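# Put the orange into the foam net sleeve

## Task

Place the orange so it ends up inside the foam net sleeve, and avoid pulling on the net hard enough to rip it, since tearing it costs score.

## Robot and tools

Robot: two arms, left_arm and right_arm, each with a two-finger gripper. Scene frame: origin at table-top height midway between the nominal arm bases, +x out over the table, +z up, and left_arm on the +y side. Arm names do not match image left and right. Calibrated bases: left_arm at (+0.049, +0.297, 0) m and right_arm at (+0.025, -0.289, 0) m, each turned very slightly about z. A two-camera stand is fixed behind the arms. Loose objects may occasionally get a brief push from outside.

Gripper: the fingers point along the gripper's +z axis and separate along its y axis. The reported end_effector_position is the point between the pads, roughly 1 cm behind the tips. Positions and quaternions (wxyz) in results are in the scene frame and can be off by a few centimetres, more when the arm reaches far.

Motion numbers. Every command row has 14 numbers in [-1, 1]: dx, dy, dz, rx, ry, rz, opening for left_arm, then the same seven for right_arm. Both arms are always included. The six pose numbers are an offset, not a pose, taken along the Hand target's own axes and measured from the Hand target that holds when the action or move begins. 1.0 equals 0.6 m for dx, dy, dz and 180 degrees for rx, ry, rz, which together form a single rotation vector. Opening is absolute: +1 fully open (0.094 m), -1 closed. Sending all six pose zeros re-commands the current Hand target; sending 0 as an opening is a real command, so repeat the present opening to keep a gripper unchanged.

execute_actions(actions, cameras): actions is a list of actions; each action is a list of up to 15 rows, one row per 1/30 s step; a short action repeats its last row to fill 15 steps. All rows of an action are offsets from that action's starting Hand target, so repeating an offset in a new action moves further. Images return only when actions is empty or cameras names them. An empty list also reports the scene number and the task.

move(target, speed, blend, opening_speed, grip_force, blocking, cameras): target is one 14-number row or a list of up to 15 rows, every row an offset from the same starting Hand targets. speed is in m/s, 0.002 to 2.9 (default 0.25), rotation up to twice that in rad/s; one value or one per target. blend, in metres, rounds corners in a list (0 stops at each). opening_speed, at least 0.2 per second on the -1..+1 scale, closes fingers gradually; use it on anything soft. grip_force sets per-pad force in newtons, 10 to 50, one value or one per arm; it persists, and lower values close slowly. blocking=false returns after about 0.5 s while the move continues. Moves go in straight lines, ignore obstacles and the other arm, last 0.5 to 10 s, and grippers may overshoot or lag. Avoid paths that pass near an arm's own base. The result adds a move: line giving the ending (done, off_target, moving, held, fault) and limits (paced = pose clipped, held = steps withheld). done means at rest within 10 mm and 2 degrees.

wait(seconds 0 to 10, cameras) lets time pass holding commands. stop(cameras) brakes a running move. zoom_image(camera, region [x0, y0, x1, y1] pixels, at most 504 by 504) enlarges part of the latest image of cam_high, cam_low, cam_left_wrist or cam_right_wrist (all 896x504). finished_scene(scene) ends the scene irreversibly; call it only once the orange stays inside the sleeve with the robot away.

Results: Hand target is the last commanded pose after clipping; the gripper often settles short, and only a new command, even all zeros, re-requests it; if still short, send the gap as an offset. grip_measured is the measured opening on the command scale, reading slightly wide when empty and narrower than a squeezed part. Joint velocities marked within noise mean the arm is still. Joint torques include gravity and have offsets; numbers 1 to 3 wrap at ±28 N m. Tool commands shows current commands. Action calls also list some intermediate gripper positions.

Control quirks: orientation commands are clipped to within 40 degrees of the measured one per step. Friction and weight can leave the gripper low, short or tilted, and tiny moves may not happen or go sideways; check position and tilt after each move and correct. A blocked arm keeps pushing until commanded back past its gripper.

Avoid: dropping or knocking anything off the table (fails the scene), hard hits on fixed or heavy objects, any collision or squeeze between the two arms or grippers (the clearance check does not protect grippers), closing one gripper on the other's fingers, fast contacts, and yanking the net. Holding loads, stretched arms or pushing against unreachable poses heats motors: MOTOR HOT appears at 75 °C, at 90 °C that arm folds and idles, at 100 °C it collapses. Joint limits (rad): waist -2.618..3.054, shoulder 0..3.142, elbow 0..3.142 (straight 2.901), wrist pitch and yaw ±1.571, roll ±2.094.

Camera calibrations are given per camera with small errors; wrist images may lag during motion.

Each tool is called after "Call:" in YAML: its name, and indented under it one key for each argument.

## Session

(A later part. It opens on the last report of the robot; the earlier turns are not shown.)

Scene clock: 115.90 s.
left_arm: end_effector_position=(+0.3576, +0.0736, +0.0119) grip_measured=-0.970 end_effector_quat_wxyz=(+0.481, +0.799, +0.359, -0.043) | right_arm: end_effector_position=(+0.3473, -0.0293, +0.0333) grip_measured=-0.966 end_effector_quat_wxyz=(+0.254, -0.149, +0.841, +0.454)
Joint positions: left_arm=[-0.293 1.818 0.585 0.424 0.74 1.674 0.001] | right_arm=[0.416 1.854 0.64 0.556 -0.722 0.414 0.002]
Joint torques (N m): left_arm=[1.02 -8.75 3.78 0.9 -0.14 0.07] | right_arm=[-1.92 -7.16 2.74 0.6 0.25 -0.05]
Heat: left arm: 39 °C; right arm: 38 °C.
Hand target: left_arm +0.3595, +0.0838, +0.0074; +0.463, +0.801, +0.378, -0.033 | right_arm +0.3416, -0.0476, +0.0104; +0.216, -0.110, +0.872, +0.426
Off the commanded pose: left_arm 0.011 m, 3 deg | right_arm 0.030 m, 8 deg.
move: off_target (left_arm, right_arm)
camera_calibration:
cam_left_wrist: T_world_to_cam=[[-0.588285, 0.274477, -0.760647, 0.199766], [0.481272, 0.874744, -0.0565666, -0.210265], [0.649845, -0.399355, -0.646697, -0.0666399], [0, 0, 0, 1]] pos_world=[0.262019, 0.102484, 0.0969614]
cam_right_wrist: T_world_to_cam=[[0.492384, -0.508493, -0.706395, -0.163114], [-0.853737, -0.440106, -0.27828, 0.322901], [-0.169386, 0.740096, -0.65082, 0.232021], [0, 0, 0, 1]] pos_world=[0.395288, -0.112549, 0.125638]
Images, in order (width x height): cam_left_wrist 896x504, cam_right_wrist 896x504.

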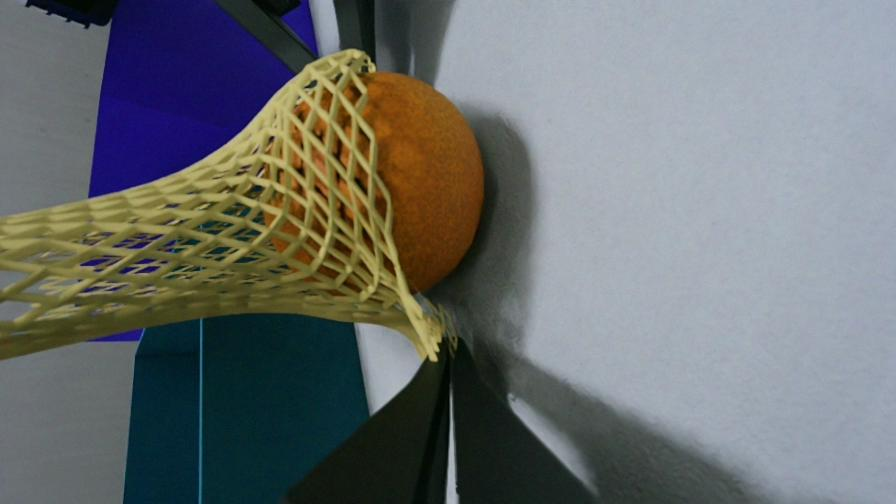

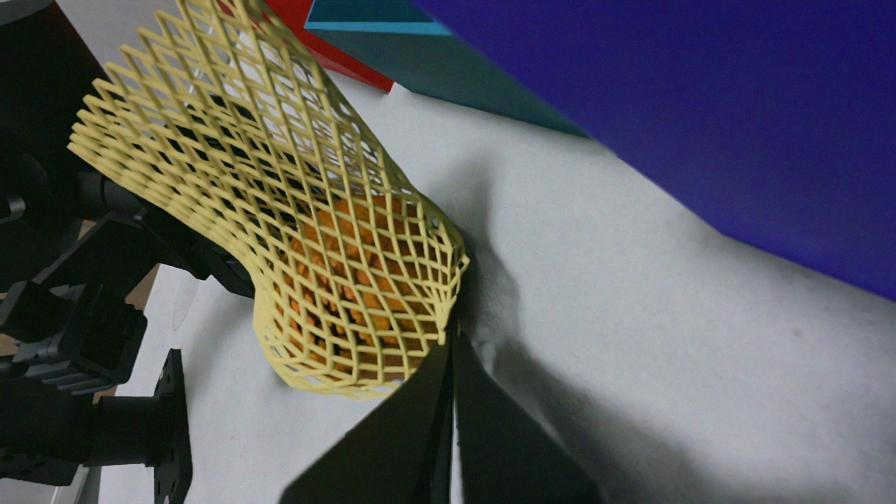

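Call:
move:
  target: [-0.0142,-0.0127,-0.006,0,0,0.13,-1,0.0118,0.005,-0.0038,0,0,-0.13,-1]
  speed: 0.1
  cameras: ["all"]

Call:
zoom_image:
  camera: "cam_high"
  region: [400, 190, 520, 310]

Scene clock: 132.83 s.
left_arm: end_effector_position=(+0.3435, +0.0766, +0.0061) grip_measured=-0.970 end_effector_quat_wxyz=(+0.475, +0.856, +0.200, +0.041) | right_arm: end_effector_position=(+0.3311, -0.0364, +0.0167) grip_measured=-0.966 end_effector_quat_wxyz=(+0.300, -0.293, +0.816, +0.397)
Joint positions: left_arm=[-0.296 1.801 0.542 0.424 0.743 2.068 0.001] | right_arm=[0.416 1.851 0.605 0.51 -0.72 0.04 0.002]
Joint torques (N m): left_arm=[0.09 -9.74 3.11 1.08 -0.25 0.09] | right_arm=[-1.33 -7.87 3.25 1.06 0.24 -0.25]
Heat: left arm: 40 °C; right arm: 39 °C.
Hand target: left_arm +0.3475, +0.0839, +0.0074; +0.460, +0.861, +0.207, +0.061 | right_arm +0.3336, -0.0476, +0.0104; +0.298, -0.284, +0.831, +0.373
Off the commanded pose: left_arm 0.008 m, 3 deg | right_arm 0.013 m, 3 deg.
move: off_target (left_arm, right_arm)
camera_calibration:
cam_left_wrist: T_world_to_cam=[[-0.272257, 0.459922, -0.845191, 0.0639768], [0.638726, 0.743325, 0.198741, -0.252074], [0.719657, -0.485737, -0.496139, -0.0782859], [0, 0, 0, 1]] pos_world=[0.234763, 0.119922, 0.0653294]
cam_right_wrist: T_world_to_cam=[[0.726756, -0.479217, -0.492114, -0.250529], [-0.676486, -0.623595, -0.391785, 0.237836], [-0.11913, 0.617641, -0.777385, 0.204754], [0, 0, 0, 1]] pos_world=[0.367358, -0.0982088, 0.129064]

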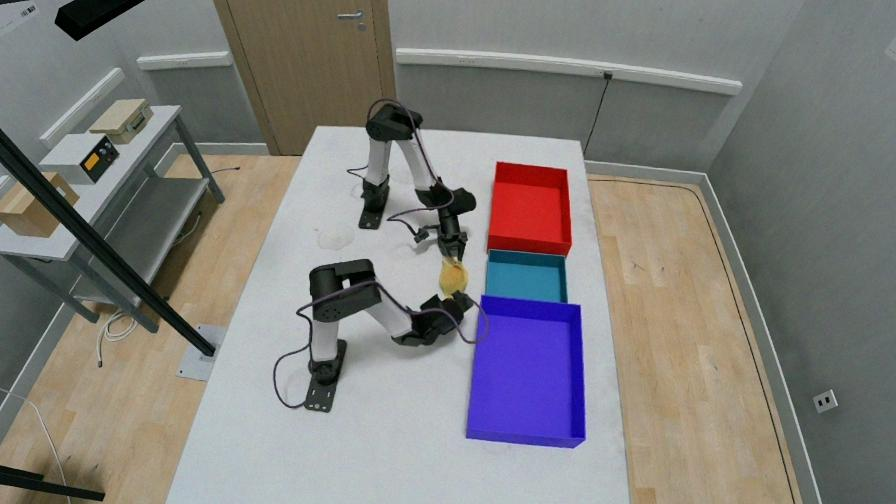

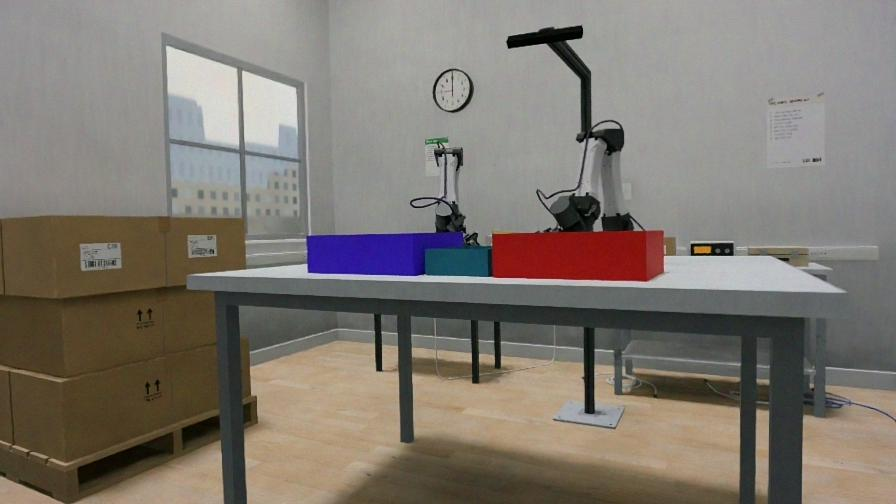

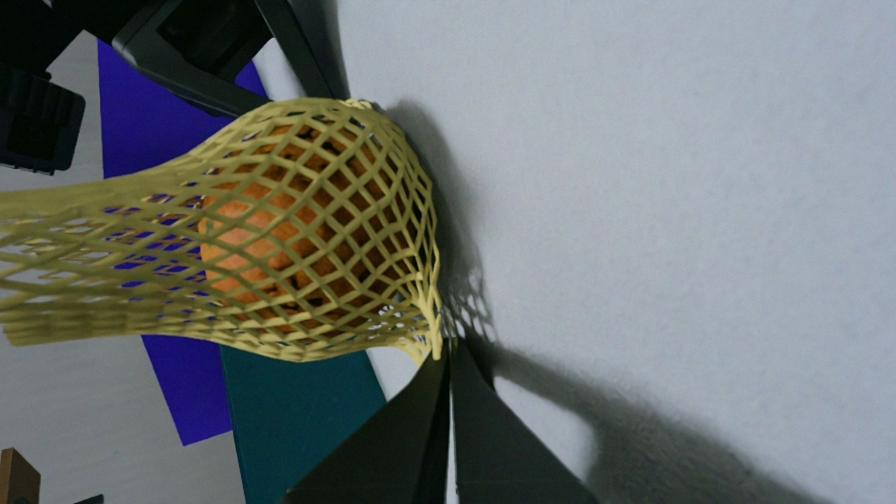

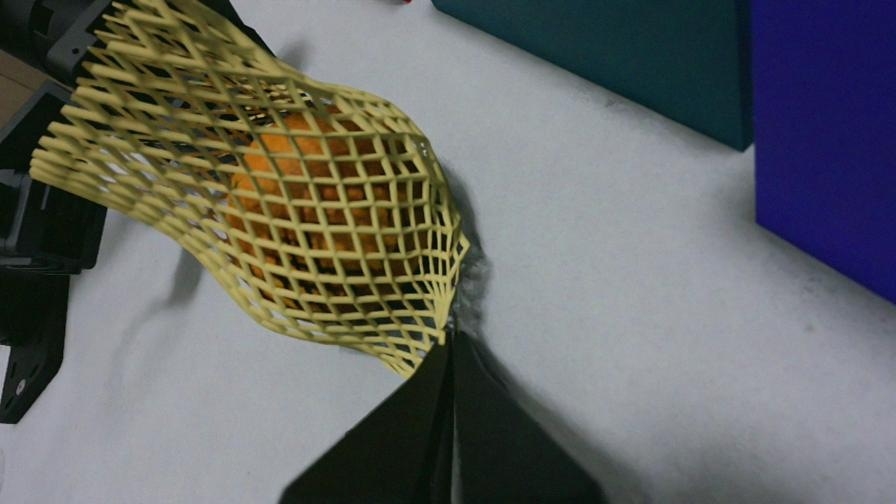

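Scaled by 4.200.

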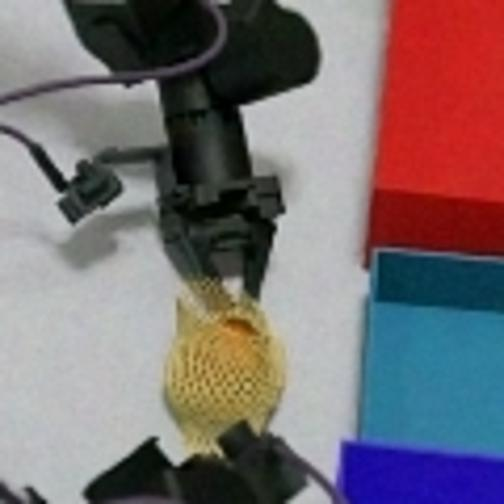

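Call:
move:
  target: [0,0,0,0,0,0,-0.6,0,0,0,0,0,0,-0.6]
  opening_speed: 0.5

Call:
move:
  target: [0,0,-0.18,0,0,0,-0.6,0,0,-0.18,0,0,0,-0.6]
  speed: 0.08
  cameras: ["all"]

Call:
zoom_image:
  camera: "cam_high"
  region: [400, 210, 500, 310]

Scene clock: 142.33 s.
left_arm: end_effector_position=(+0.3466, +0.0769, +0.0107) grip_measured=-0.602 end_effector_quat_wxyz=(+0.477, +0.855, +0.198, +0.050) | right_arm: end_effector_position=(+0.3307, -0.0359, +0.0185) grip_measured=-0.602 end_effector_quat_wxyz=(+0.302, -0.295, +0.814, +0.398)
Joint positions: left_arm=[-0.296 1.786 0.542 0.427 0.734 2.068 0.019] | right_arm=[0.416 1.846 0.605 0.508 -0.725 0.037 0.019]
Joint torques (N m): left_arm=[0.01 -8.36 3.22 1.07 -0.2 0.08] | right_arm=[-1.07 -7.41 3.29 1.06 0.28 -0.24]
Heat: left arm: 41 °C; right arm: 40 °C.
Hand target: left_arm +0.3475, +0.0839, +0.0074; +0.460, +0.861, +0.207, +0.061 | right_arm +0.3336, -0.0476, +0.0104; +0.298, -0.284, +0.831, +0.373
Off the commanded pose: left_arm 0.008 m, 3 deg | right_arm 0.015 m, 4 deg.
move: off_target (left_arm, right_arm)

Scene clock: 144.80 s.
left_arm: end_effector_position=(+0.3206, +0.1669, +0.0666) grip_measured=-0.602 end_effector_quat_wxyz=(+0.481, +0.817, +0.299, +0.104) | right_arm: end_effector_position=(+0.2984, -0.1346, +0.0562) grip_measured=-0.602 end_effector_quat_wxyz=(+0.284, -0.271, +0.841, +0.371)
Joint positions: left_arm=[-0.002 1.274 0.371 0.076 0.794 2.093 0.019] | right_arm=[0.103 1.461 0.542 -0.107 -0.852 -0.287 0.019]
Joint torques (N m): left_arm=[0.44 -5.24 5.08 1.02 0.24 0.09] | right_arm=[-0.57 -5.72 7.49 0.89 -0.42 -0.26]
Heat: left arm: 41 °C; right arm: 40 °C.
Hand target: left_arm +0.3155, +0.1667, +0.0689; +0.460, +0.861, +0.207, +0.061 | right_arm +0.3030, -0.1330, +0.0691; +0.298, -0.284, +0.831, +0.373
Off the commanded pose: left_arm 0.006 m, 13 deg | right_arm 0.014 m, 3 deg.
joint sent to its limit (left arm) — joint 6 (wrist roll), upper limit. The joint targets are off in position and orientation.
move: off_target (left_arm, right_arm)
camera_calibration:
cam_left_wrist: T_world_to_cam=[[-0.356458, 0.35658, -0.863591, 0.112847], [0.432771, 0.882186, 0.185626, -0.272788], [0.828038, -0.307569, -0.46878, -0.0542076], [0, 0, 0, 1]] pos_world=[0.203166, 0.183738, 0.122679]
cam_right_wrist: T_world_to_cam=[[0.678383, -0.544394, -0.493389, -0.248685], [-0.72432, -0.608082, -0.324958, 0.182511], [-0.123116, 0.577817, -0.806827, 0.289703], [0, 0, 0, 1]] pos_world=[0.336567, -0.191796, 0.17035]

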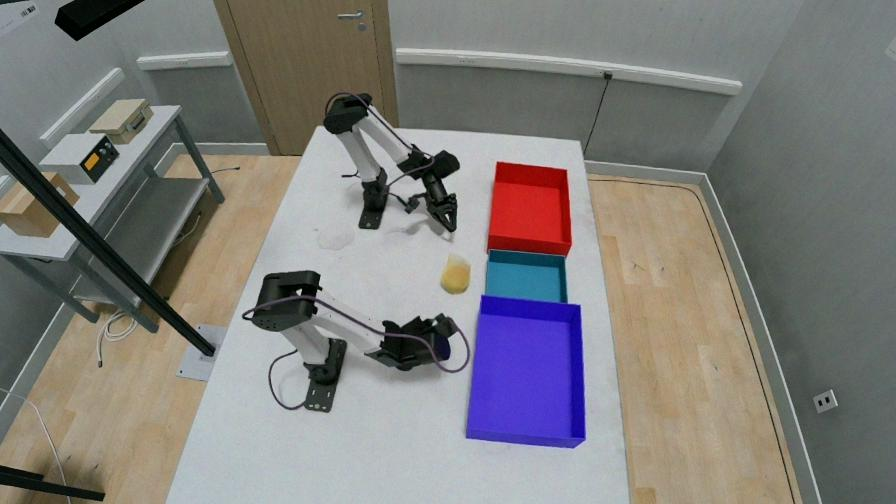

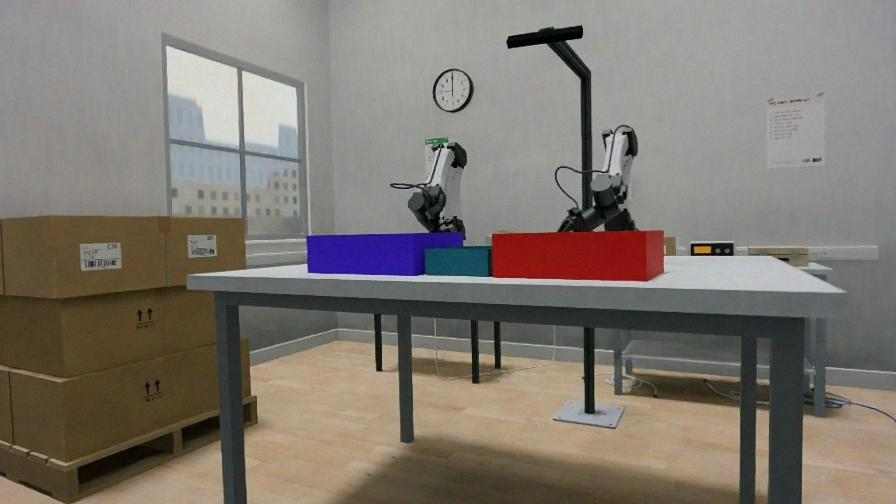

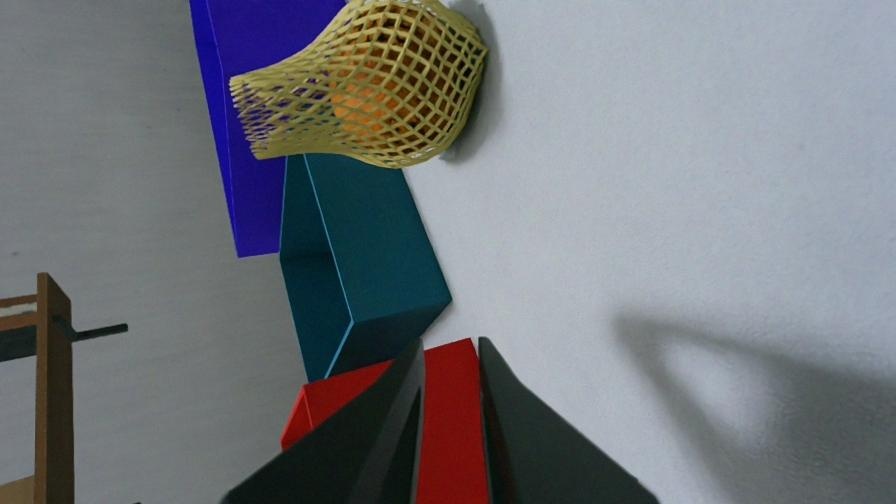

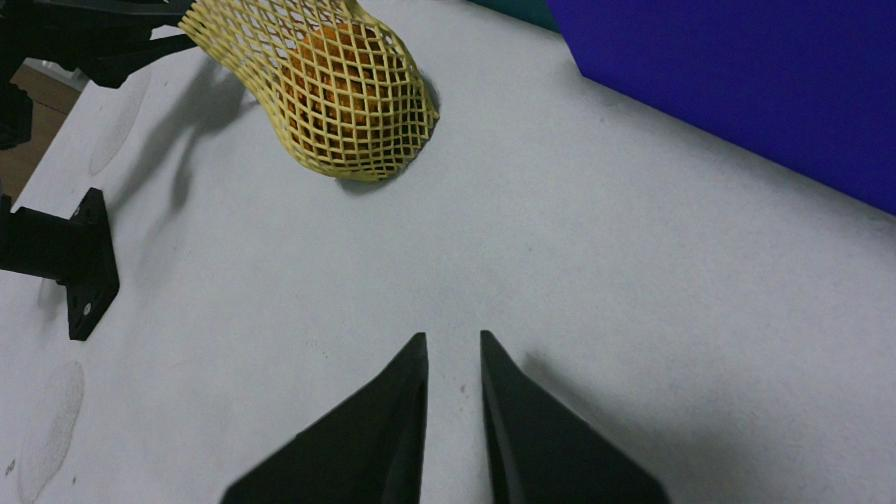

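Scaled by 5.040.

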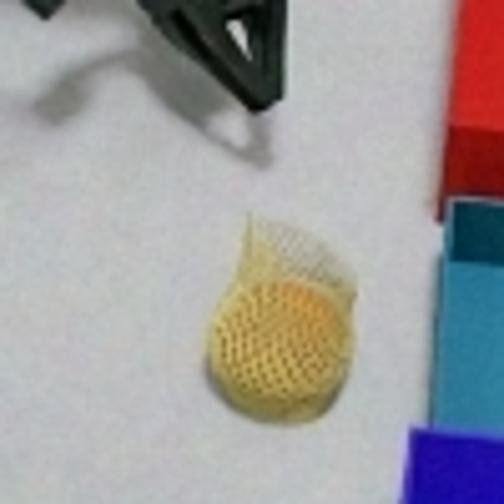

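Done.

Call:
finished_scene:
  scene: 1

The scene is finished: the task was done.


## Next scene

The same job, from a new start.

Call:
execute_actions:
  actions: []

Scene clock: 0.00 s.
left_arm: end_effector_position=(+0.3271, +0.0129, +0.0821) grip_measured=-0.975 end_effector_quat_wxyz=(+0.277, +0.071, +0.764, -0.578) | right_arm: end_effector_position=(+0.3218, -0.0856, +0.0870) grip_measured=-0.962 end_effector_quat_wxyz=(-0.644, +0.698, -0.309, -0.049)
Joint positions: left_arm=[-0.494 1.852 0.388 1.233 0.688 -0.883 0.001] | right_arm=[0.192 1.777 0.367 1.082 -1.031 -1.362 0.002]
Joint velocities: within noise
Joint torques (N m): no reading
Heat: left arm: 31 °C; right arm: 30 °C.
Hand target: left_arm +0.3316, +0.0134, +0.0880; +0.287, +0.072, +0.760, -0.579 | right_arm +0.3258, -0.0866, +0.0945; -0.650, +0.695, -0.303, -0.041
Tool commands: left_gripper/opening=-1.0 right_gripper/opening=-1.0
camera_calibration:
cam_left_wrist: T_world_to_cam=[[-0.442495, -0.348307, 0.826366, 0.0819352], [-0.885114, 0.317728, -0.340033, 0.338918], [-0.144124, -0.881891, -0.448885, 0.224159], [0, 0, 0, 1]] pos_world=[0.368543, 0.118538, 0.148156]
cam_right_wrist: T_world_to_cam=[[0.507576, 0.0173159, 0.861433, -0.237496], [0.548353, -0.777671, -0.30747, -0.186319], [0.664587, 0.628433, -0.404222, 0.00493275], [0, 0, 0, 1]] pos_world=[0.219438, -0.143883, 0.149294]

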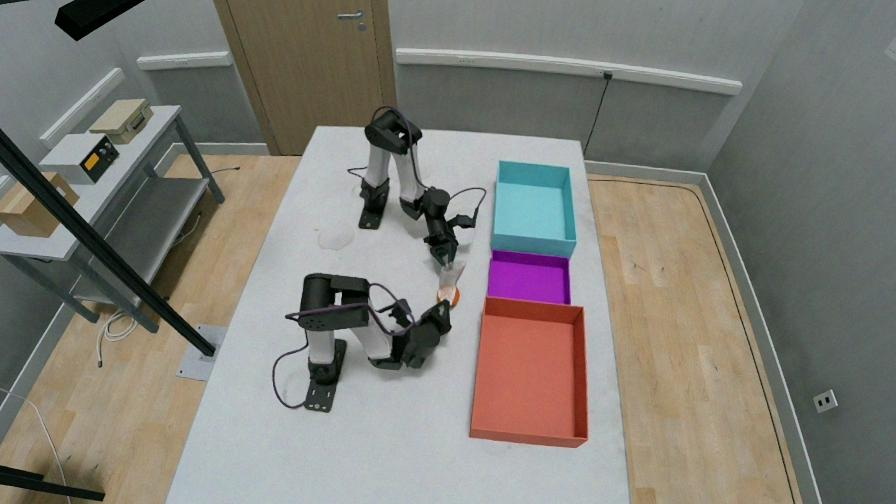

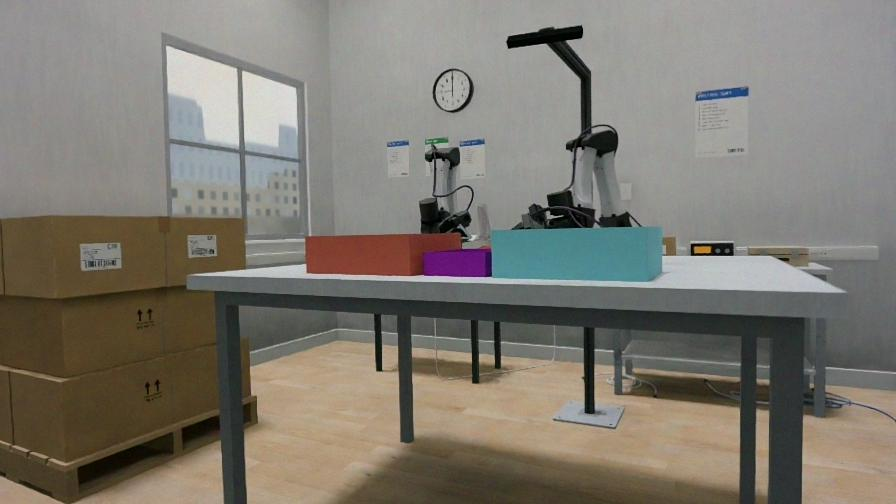

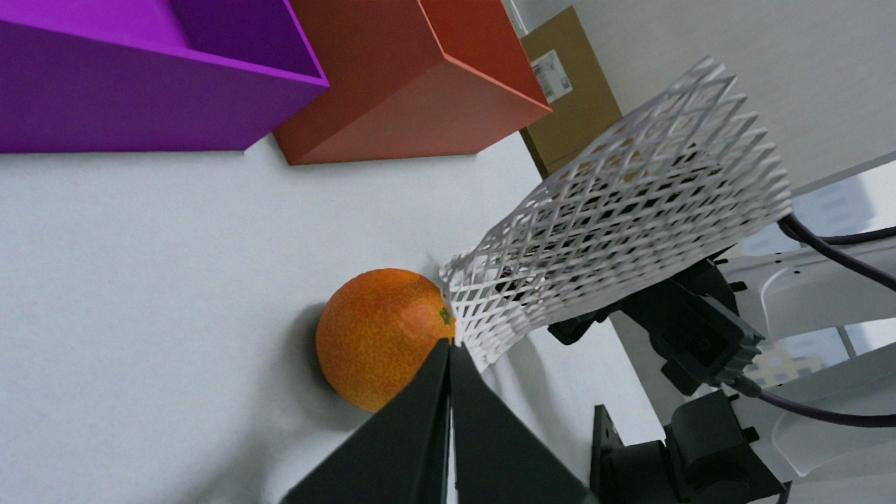

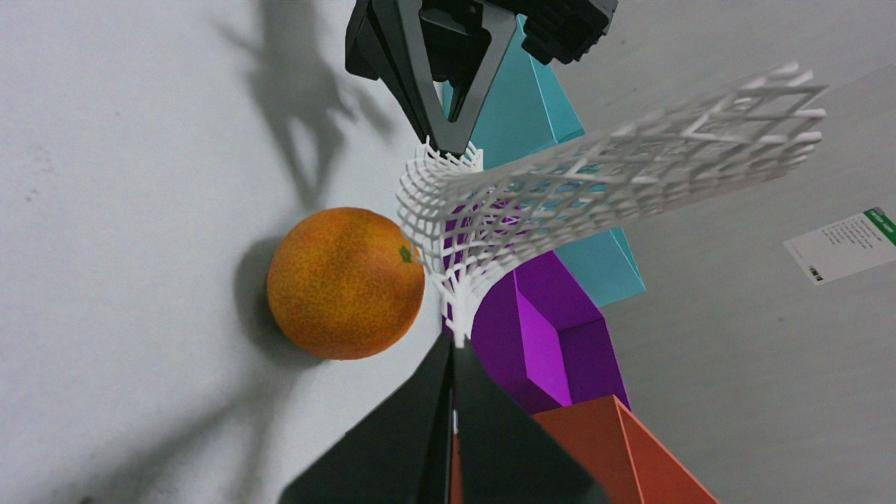

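Call:
move:
  target:
    - [0.0065,0.017,-0.006,-0.1324,0.082,0,-1,0.0075,0.0147,0.0025,-0.1386,0.0711,0,-1]
    - [0.027,0.054,-0.004,-0.1324,0.082,0,-1,0.03,0.059,0.01,-0.1386,0.0711,0,-1]
  speed: 0.12
  blend: 0.01
  cameras: ["cam_left_wrist","cam_right_wrist"]

Scene clock: 23.63 s.
left_arm: end_effector_position=(+0.3276, +0.0175, +0.0607) grip_measured=-0.975 end_effector_quat_wxyz=(+0.188, +0.085, +0.890, -0.407) | right_arm: end_effector_position=(+0.3217, -0.0844, +0.0565) grip_measured=-0.962 end_effector_quat_wxyz=(-0.449, +0.817, -0.359, -0.043)
Joint positions: left_arm=[-0.546 1.602 0.665 0.177 0.519 -0.604 0.001] | right_arm=[0.295 1.577 0.655 0.002 -0.731 -1.781 0.002]
Joint torques (N m): left_arm=[0.34 -5.18 4.62 1.74 -0.2 0.25] | right_arm=[0.03 -4.94 4.49 1.38 0.02 -0.14]
Heat: left arm: 34 °C; right arm: 32 °C.
Hand target: left_arm +0.3317, +0.0223, +0.0529; +0.197, +0.084, +0.893, -0.396 | right_arm +0.3257, -0.0866, +0.0543; -0.448, +0.819, -0.357, -0.028
Off the commanded pose: left_arm 0.010 m, 2 deg | right_arm 0.005 m, 2 deg.
move: done
camera_calibration:
cam_left_wrist: T_world_to_cam=[[-0.321972, -0.671186, 0.667715, 0.0772561], [-0.911606, 0.410158, -0.0272855, 0.318626], [-0.255555, -0.617478, -0.743916, 0.268306], [0, 0, 0, 1]] pos_world=[0.383903, 0.0868389, 0.156706]
cam_right_wrist: T_world_to_cam=[[0.634691, 0.370357, 0.678235, -0.211907], [0.533115, -0.845218, -0.0373472, -0.21069], [0.559425, 0.385281, -0.733895, 0.0238844], [0, 0, 0, 1]] pos_world=[0.233456, -0.1088, 0.153382]
Images, in order (width x height): cam_left_wrist 896x504, cam_right_wrist 896x504.

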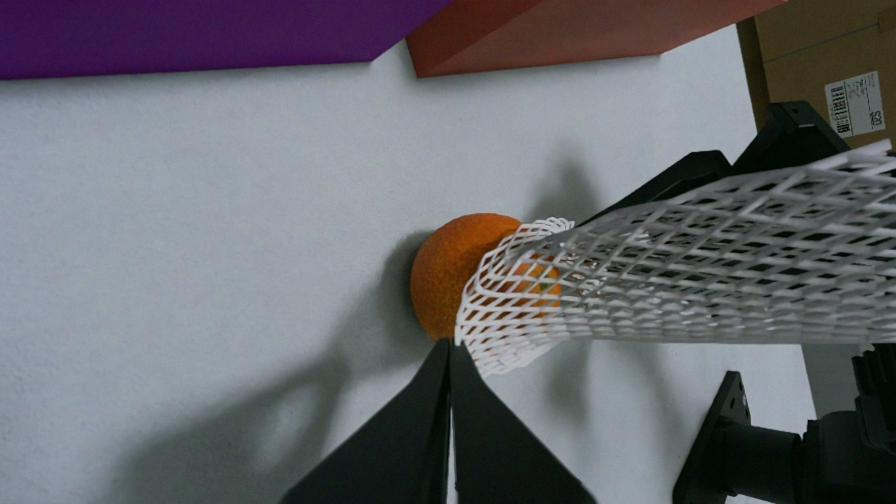

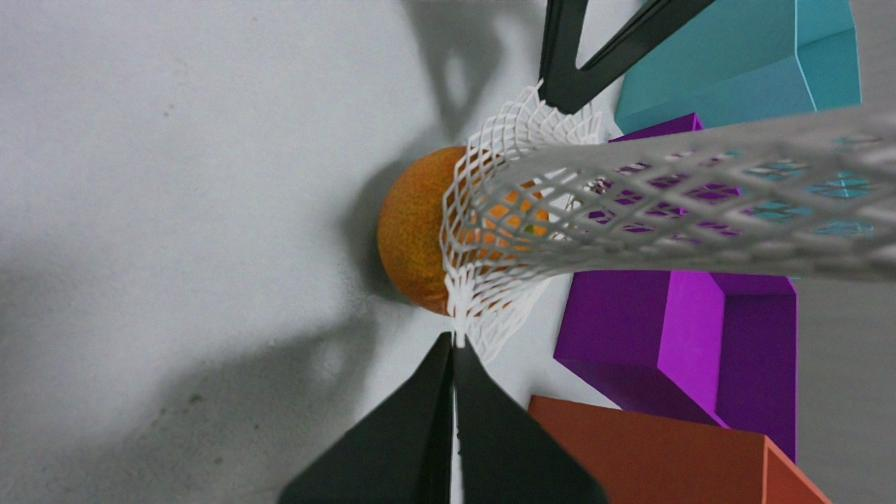

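Call:
move:
  target: [0.038,0.06,0.034,0,0,0,-1,0.0355,0.068,0.031,0,0,0,-1]
  speed: 0.06
  cameras: ["cam_left_wrist","cam_right_wrist"]

Scene clock: 33.83 s.
left_arm: end_effector_position=(+0.3275, +0.0187, +0.0243) grip_measured=-0.981 end_effector_quat_wxyz=(+0.205, +0.097, +0.879, -0.419) | right_arm: end_effector_position=(+0.3237, -0.0896, +0.0177) grip_measured=-0.963 end_effector_quat_wxyz=(-0.465, +0.817, -0.340, -0.027)
Joint positions: left_arm=[-0.537 1.74 0.569 0.454 0.536 -0.586 0.001] | right_arm=[0.269 1.722 0.563 0.264 -0.757 -1.825 0.002]
Joint torques (N m): left_arm=[1.4 -4.89 3.54 1.41 -0.18 0.21] | right_arm=[-1.13 -4.59 3.07 1.02 0.02 -0.1]
Heat: left arm: 34 °C; right arm: 33 °C.
Hand target: left_arm +0.3278, +0.0312, +0.0066; +0.197, +0.084, +0.893, -0.396 | right_arm +0.3217, -0.0985, +0.0063; -0.448, +0.819, -0.357, -0.028
Off the commanded pose: left_arm 0.022 m, 3 deg | right_arm 0.015 m, 3 deg.
move: off_target (left_arm, right_arm)
camera_calibration:
cam_left_wrist: T_world_to_cam=[[-0.359975, -0.648575, 0.670648, 0.114248], [-0.903561, 0.4214, -0.0774621, 0.315434], [-0.232371, -0.633855, -0.73772, 0.234637], [0, 0, 0, 1]] pos_world=[0.380663, 0.0899001, 0.12091]
cam_right_wrist: T_world_to_cam=[[0.591085, 0.369569, 0.716964, -0.171592], [0.547951, -0.836255, -0.020687, -0.221914], [0.591919, 0.405089, -0.696803, -0.013124], [0, 0, 0, 1]] pos_world=[0.230792, -0.116845, 0.10929]
Images, in order (width x height): cam_left_wrist 896x504, cam_right_wrist 896x504.

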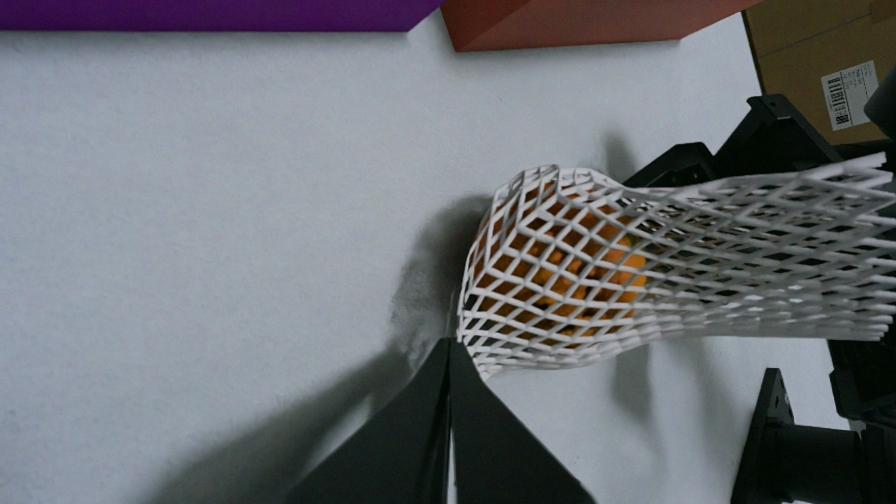

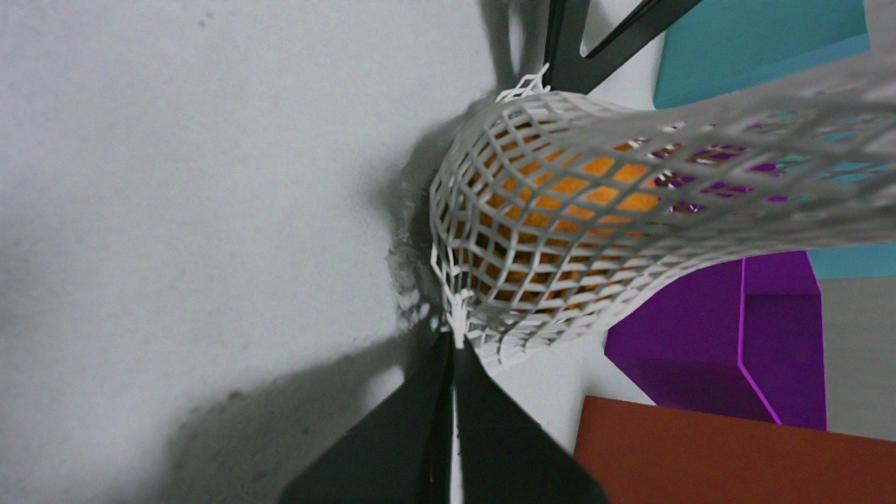

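Excellent, fully covered. Release and retreat.

Call:
move:
  target: [0,0,0,0,0,0,-0.6,0,0,0,0,0,0,-0.6]
  opening_speed: 0.5

Call:
move:
  target: [0,0,-0.17,0,0,0,-0.6,0,0,-0.17,0,0,0,-0.6]
  speed: 0.08
  cameras: ["cam_left_wrist","cam_right_wrist","cam_high"]

Scene clock: 38.83 s.
left_arm: end_effector_position=(+0.3303, +0.0269, +0.0167) grip_measured=-0.602 end_effector_quat_wxyz=(+0.204, +0.085, +0.886, -0.408) | right_arm: end_effector_position=(+0.3258, -0.0901, +0.0186) grip_measured=-0.602 end_effector_quat_wxyz=(-0.470, +0.816, -0.337, -0.023)
Joint positions: left_arm=[-0.52 1.751 0.559 0.454 0.523 -0.586 0.019] | right_arm=[0.264 1.726 0.56 0.286 -0.761 -1.825 0.019]
Joint torques (N m): left_arm=[0.66 -5.52 4.23 1.41 -0.1 0.22] | right_arm=[-0.96 -5.01 3.51 0.82 0.05 -0.11]
Heat: left arm: 34 °C; right arm: 33 °C.
Hand target: left_arm +0.3278, +0.0312, +0.0066; +0.197, +0.084, +0.893, -0.396 | right_arm +0.3217, -0.0985, +0.0063; -0.448, +0.819, -0.357, -0.028
Off the commanded pose: left_arm 0.011 m, 2 deg | right_arm 0.015 m, 3 deg.
move: off_target (left_arm, right_arm)

Scene clock: 41.30 s.
left_arm: end_effector_position=(+0.3010, +0.1071, +0.0615) grip_measured=-0.602 end_effector_quat_wxyz=(+0.194, +0.074, +0.896, -0.392) | right_arm: end_effector_position=(+0.2898, -0.1759, +0.0552) grip_measured=-0.602 end_effector_quat_wxyz=(-0.438, +0.806, -0.397, -0.021)
Joint positions: left_arm=[-0.281 1.33 0.487 -0.054 0.659 -0.376 0.019] | right_arm=[-0.041 1.39 0.546 -0.312 -0.834 -2.1 0.019]
Joint torques (N m): left_arm=[0.76 -6.2 6.27 1.09 0.23 0.24] | right_arm=[-0.76 -5.55 6.99 0.59 -0.45 -0.13]
Heat: left arm: 34 °C; right arm: 33 °C.
Hand target: left_arm +0.2988, +0.1068, +0.0687; +0.197, +0.084, +0.893, -0.396 | right_arm +0.2938, -0.1754, +0.0673; -0.448, +0.819, -0.357, -0.028
Off the commanded pose: left_arm 0.008 m, 1 deg | right_arm 0.013 m, 5 deg.
joint sent to its limit (right arm) — joint 6 (wrist roll), lower limit. The joint targets are off in position and orientation.
move: off_target (right_arm)
camera_calibration:
cam_left_wrist: T_world_to_cam=[[-0.301451, -0.699418, 0.648029, 0.126427], [-0.924034, 0.381901, -0.017658, 0.263901], [-0.235133, -0.604124, -0.761411, 0.31109], [0, 0, 0, 1]] pos_world=[0.355113, 0.175578, 0.159599]
cam_right_wrist: T_world_to_cam=[[0.670796, 0.330595, 0.663882, -0.173571], [0.455091, -0.890292, -0.0164888, -0.257577], [0.585598, 0.313187, -0.747656, 0.0564969], [0, 0, 0, 1]] pos_world=[0.200567, -0.189631, 0.153223]
Images, in order (width x height): cam_high 896x504, cam_left_wrist 896x504, cam_right_wrist 896x504.

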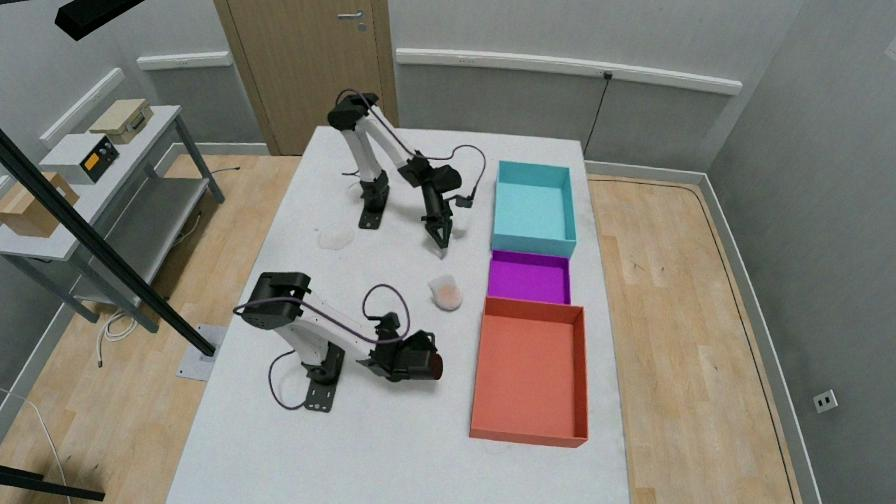

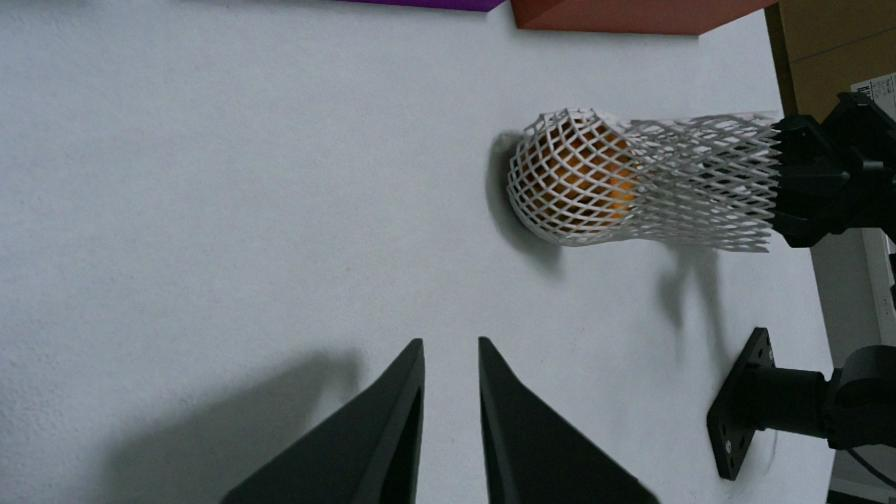

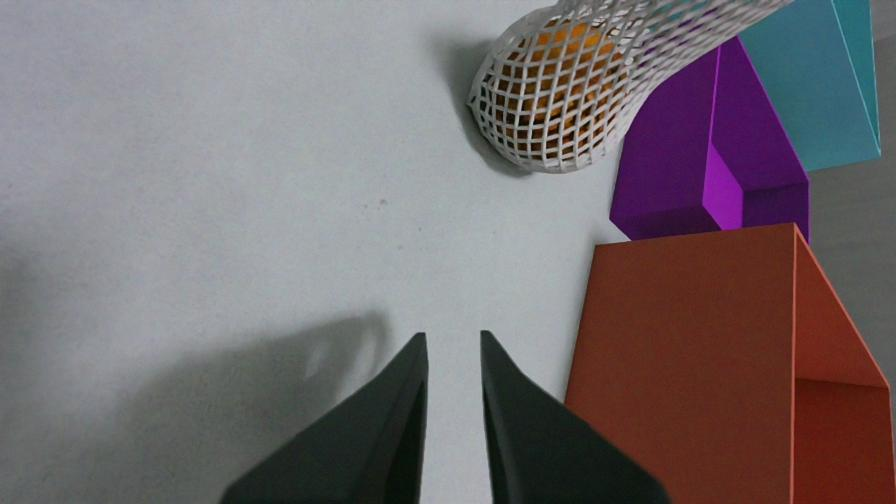

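Call:
finished_scene:
  scene: 2

The scene is finished: the task was done.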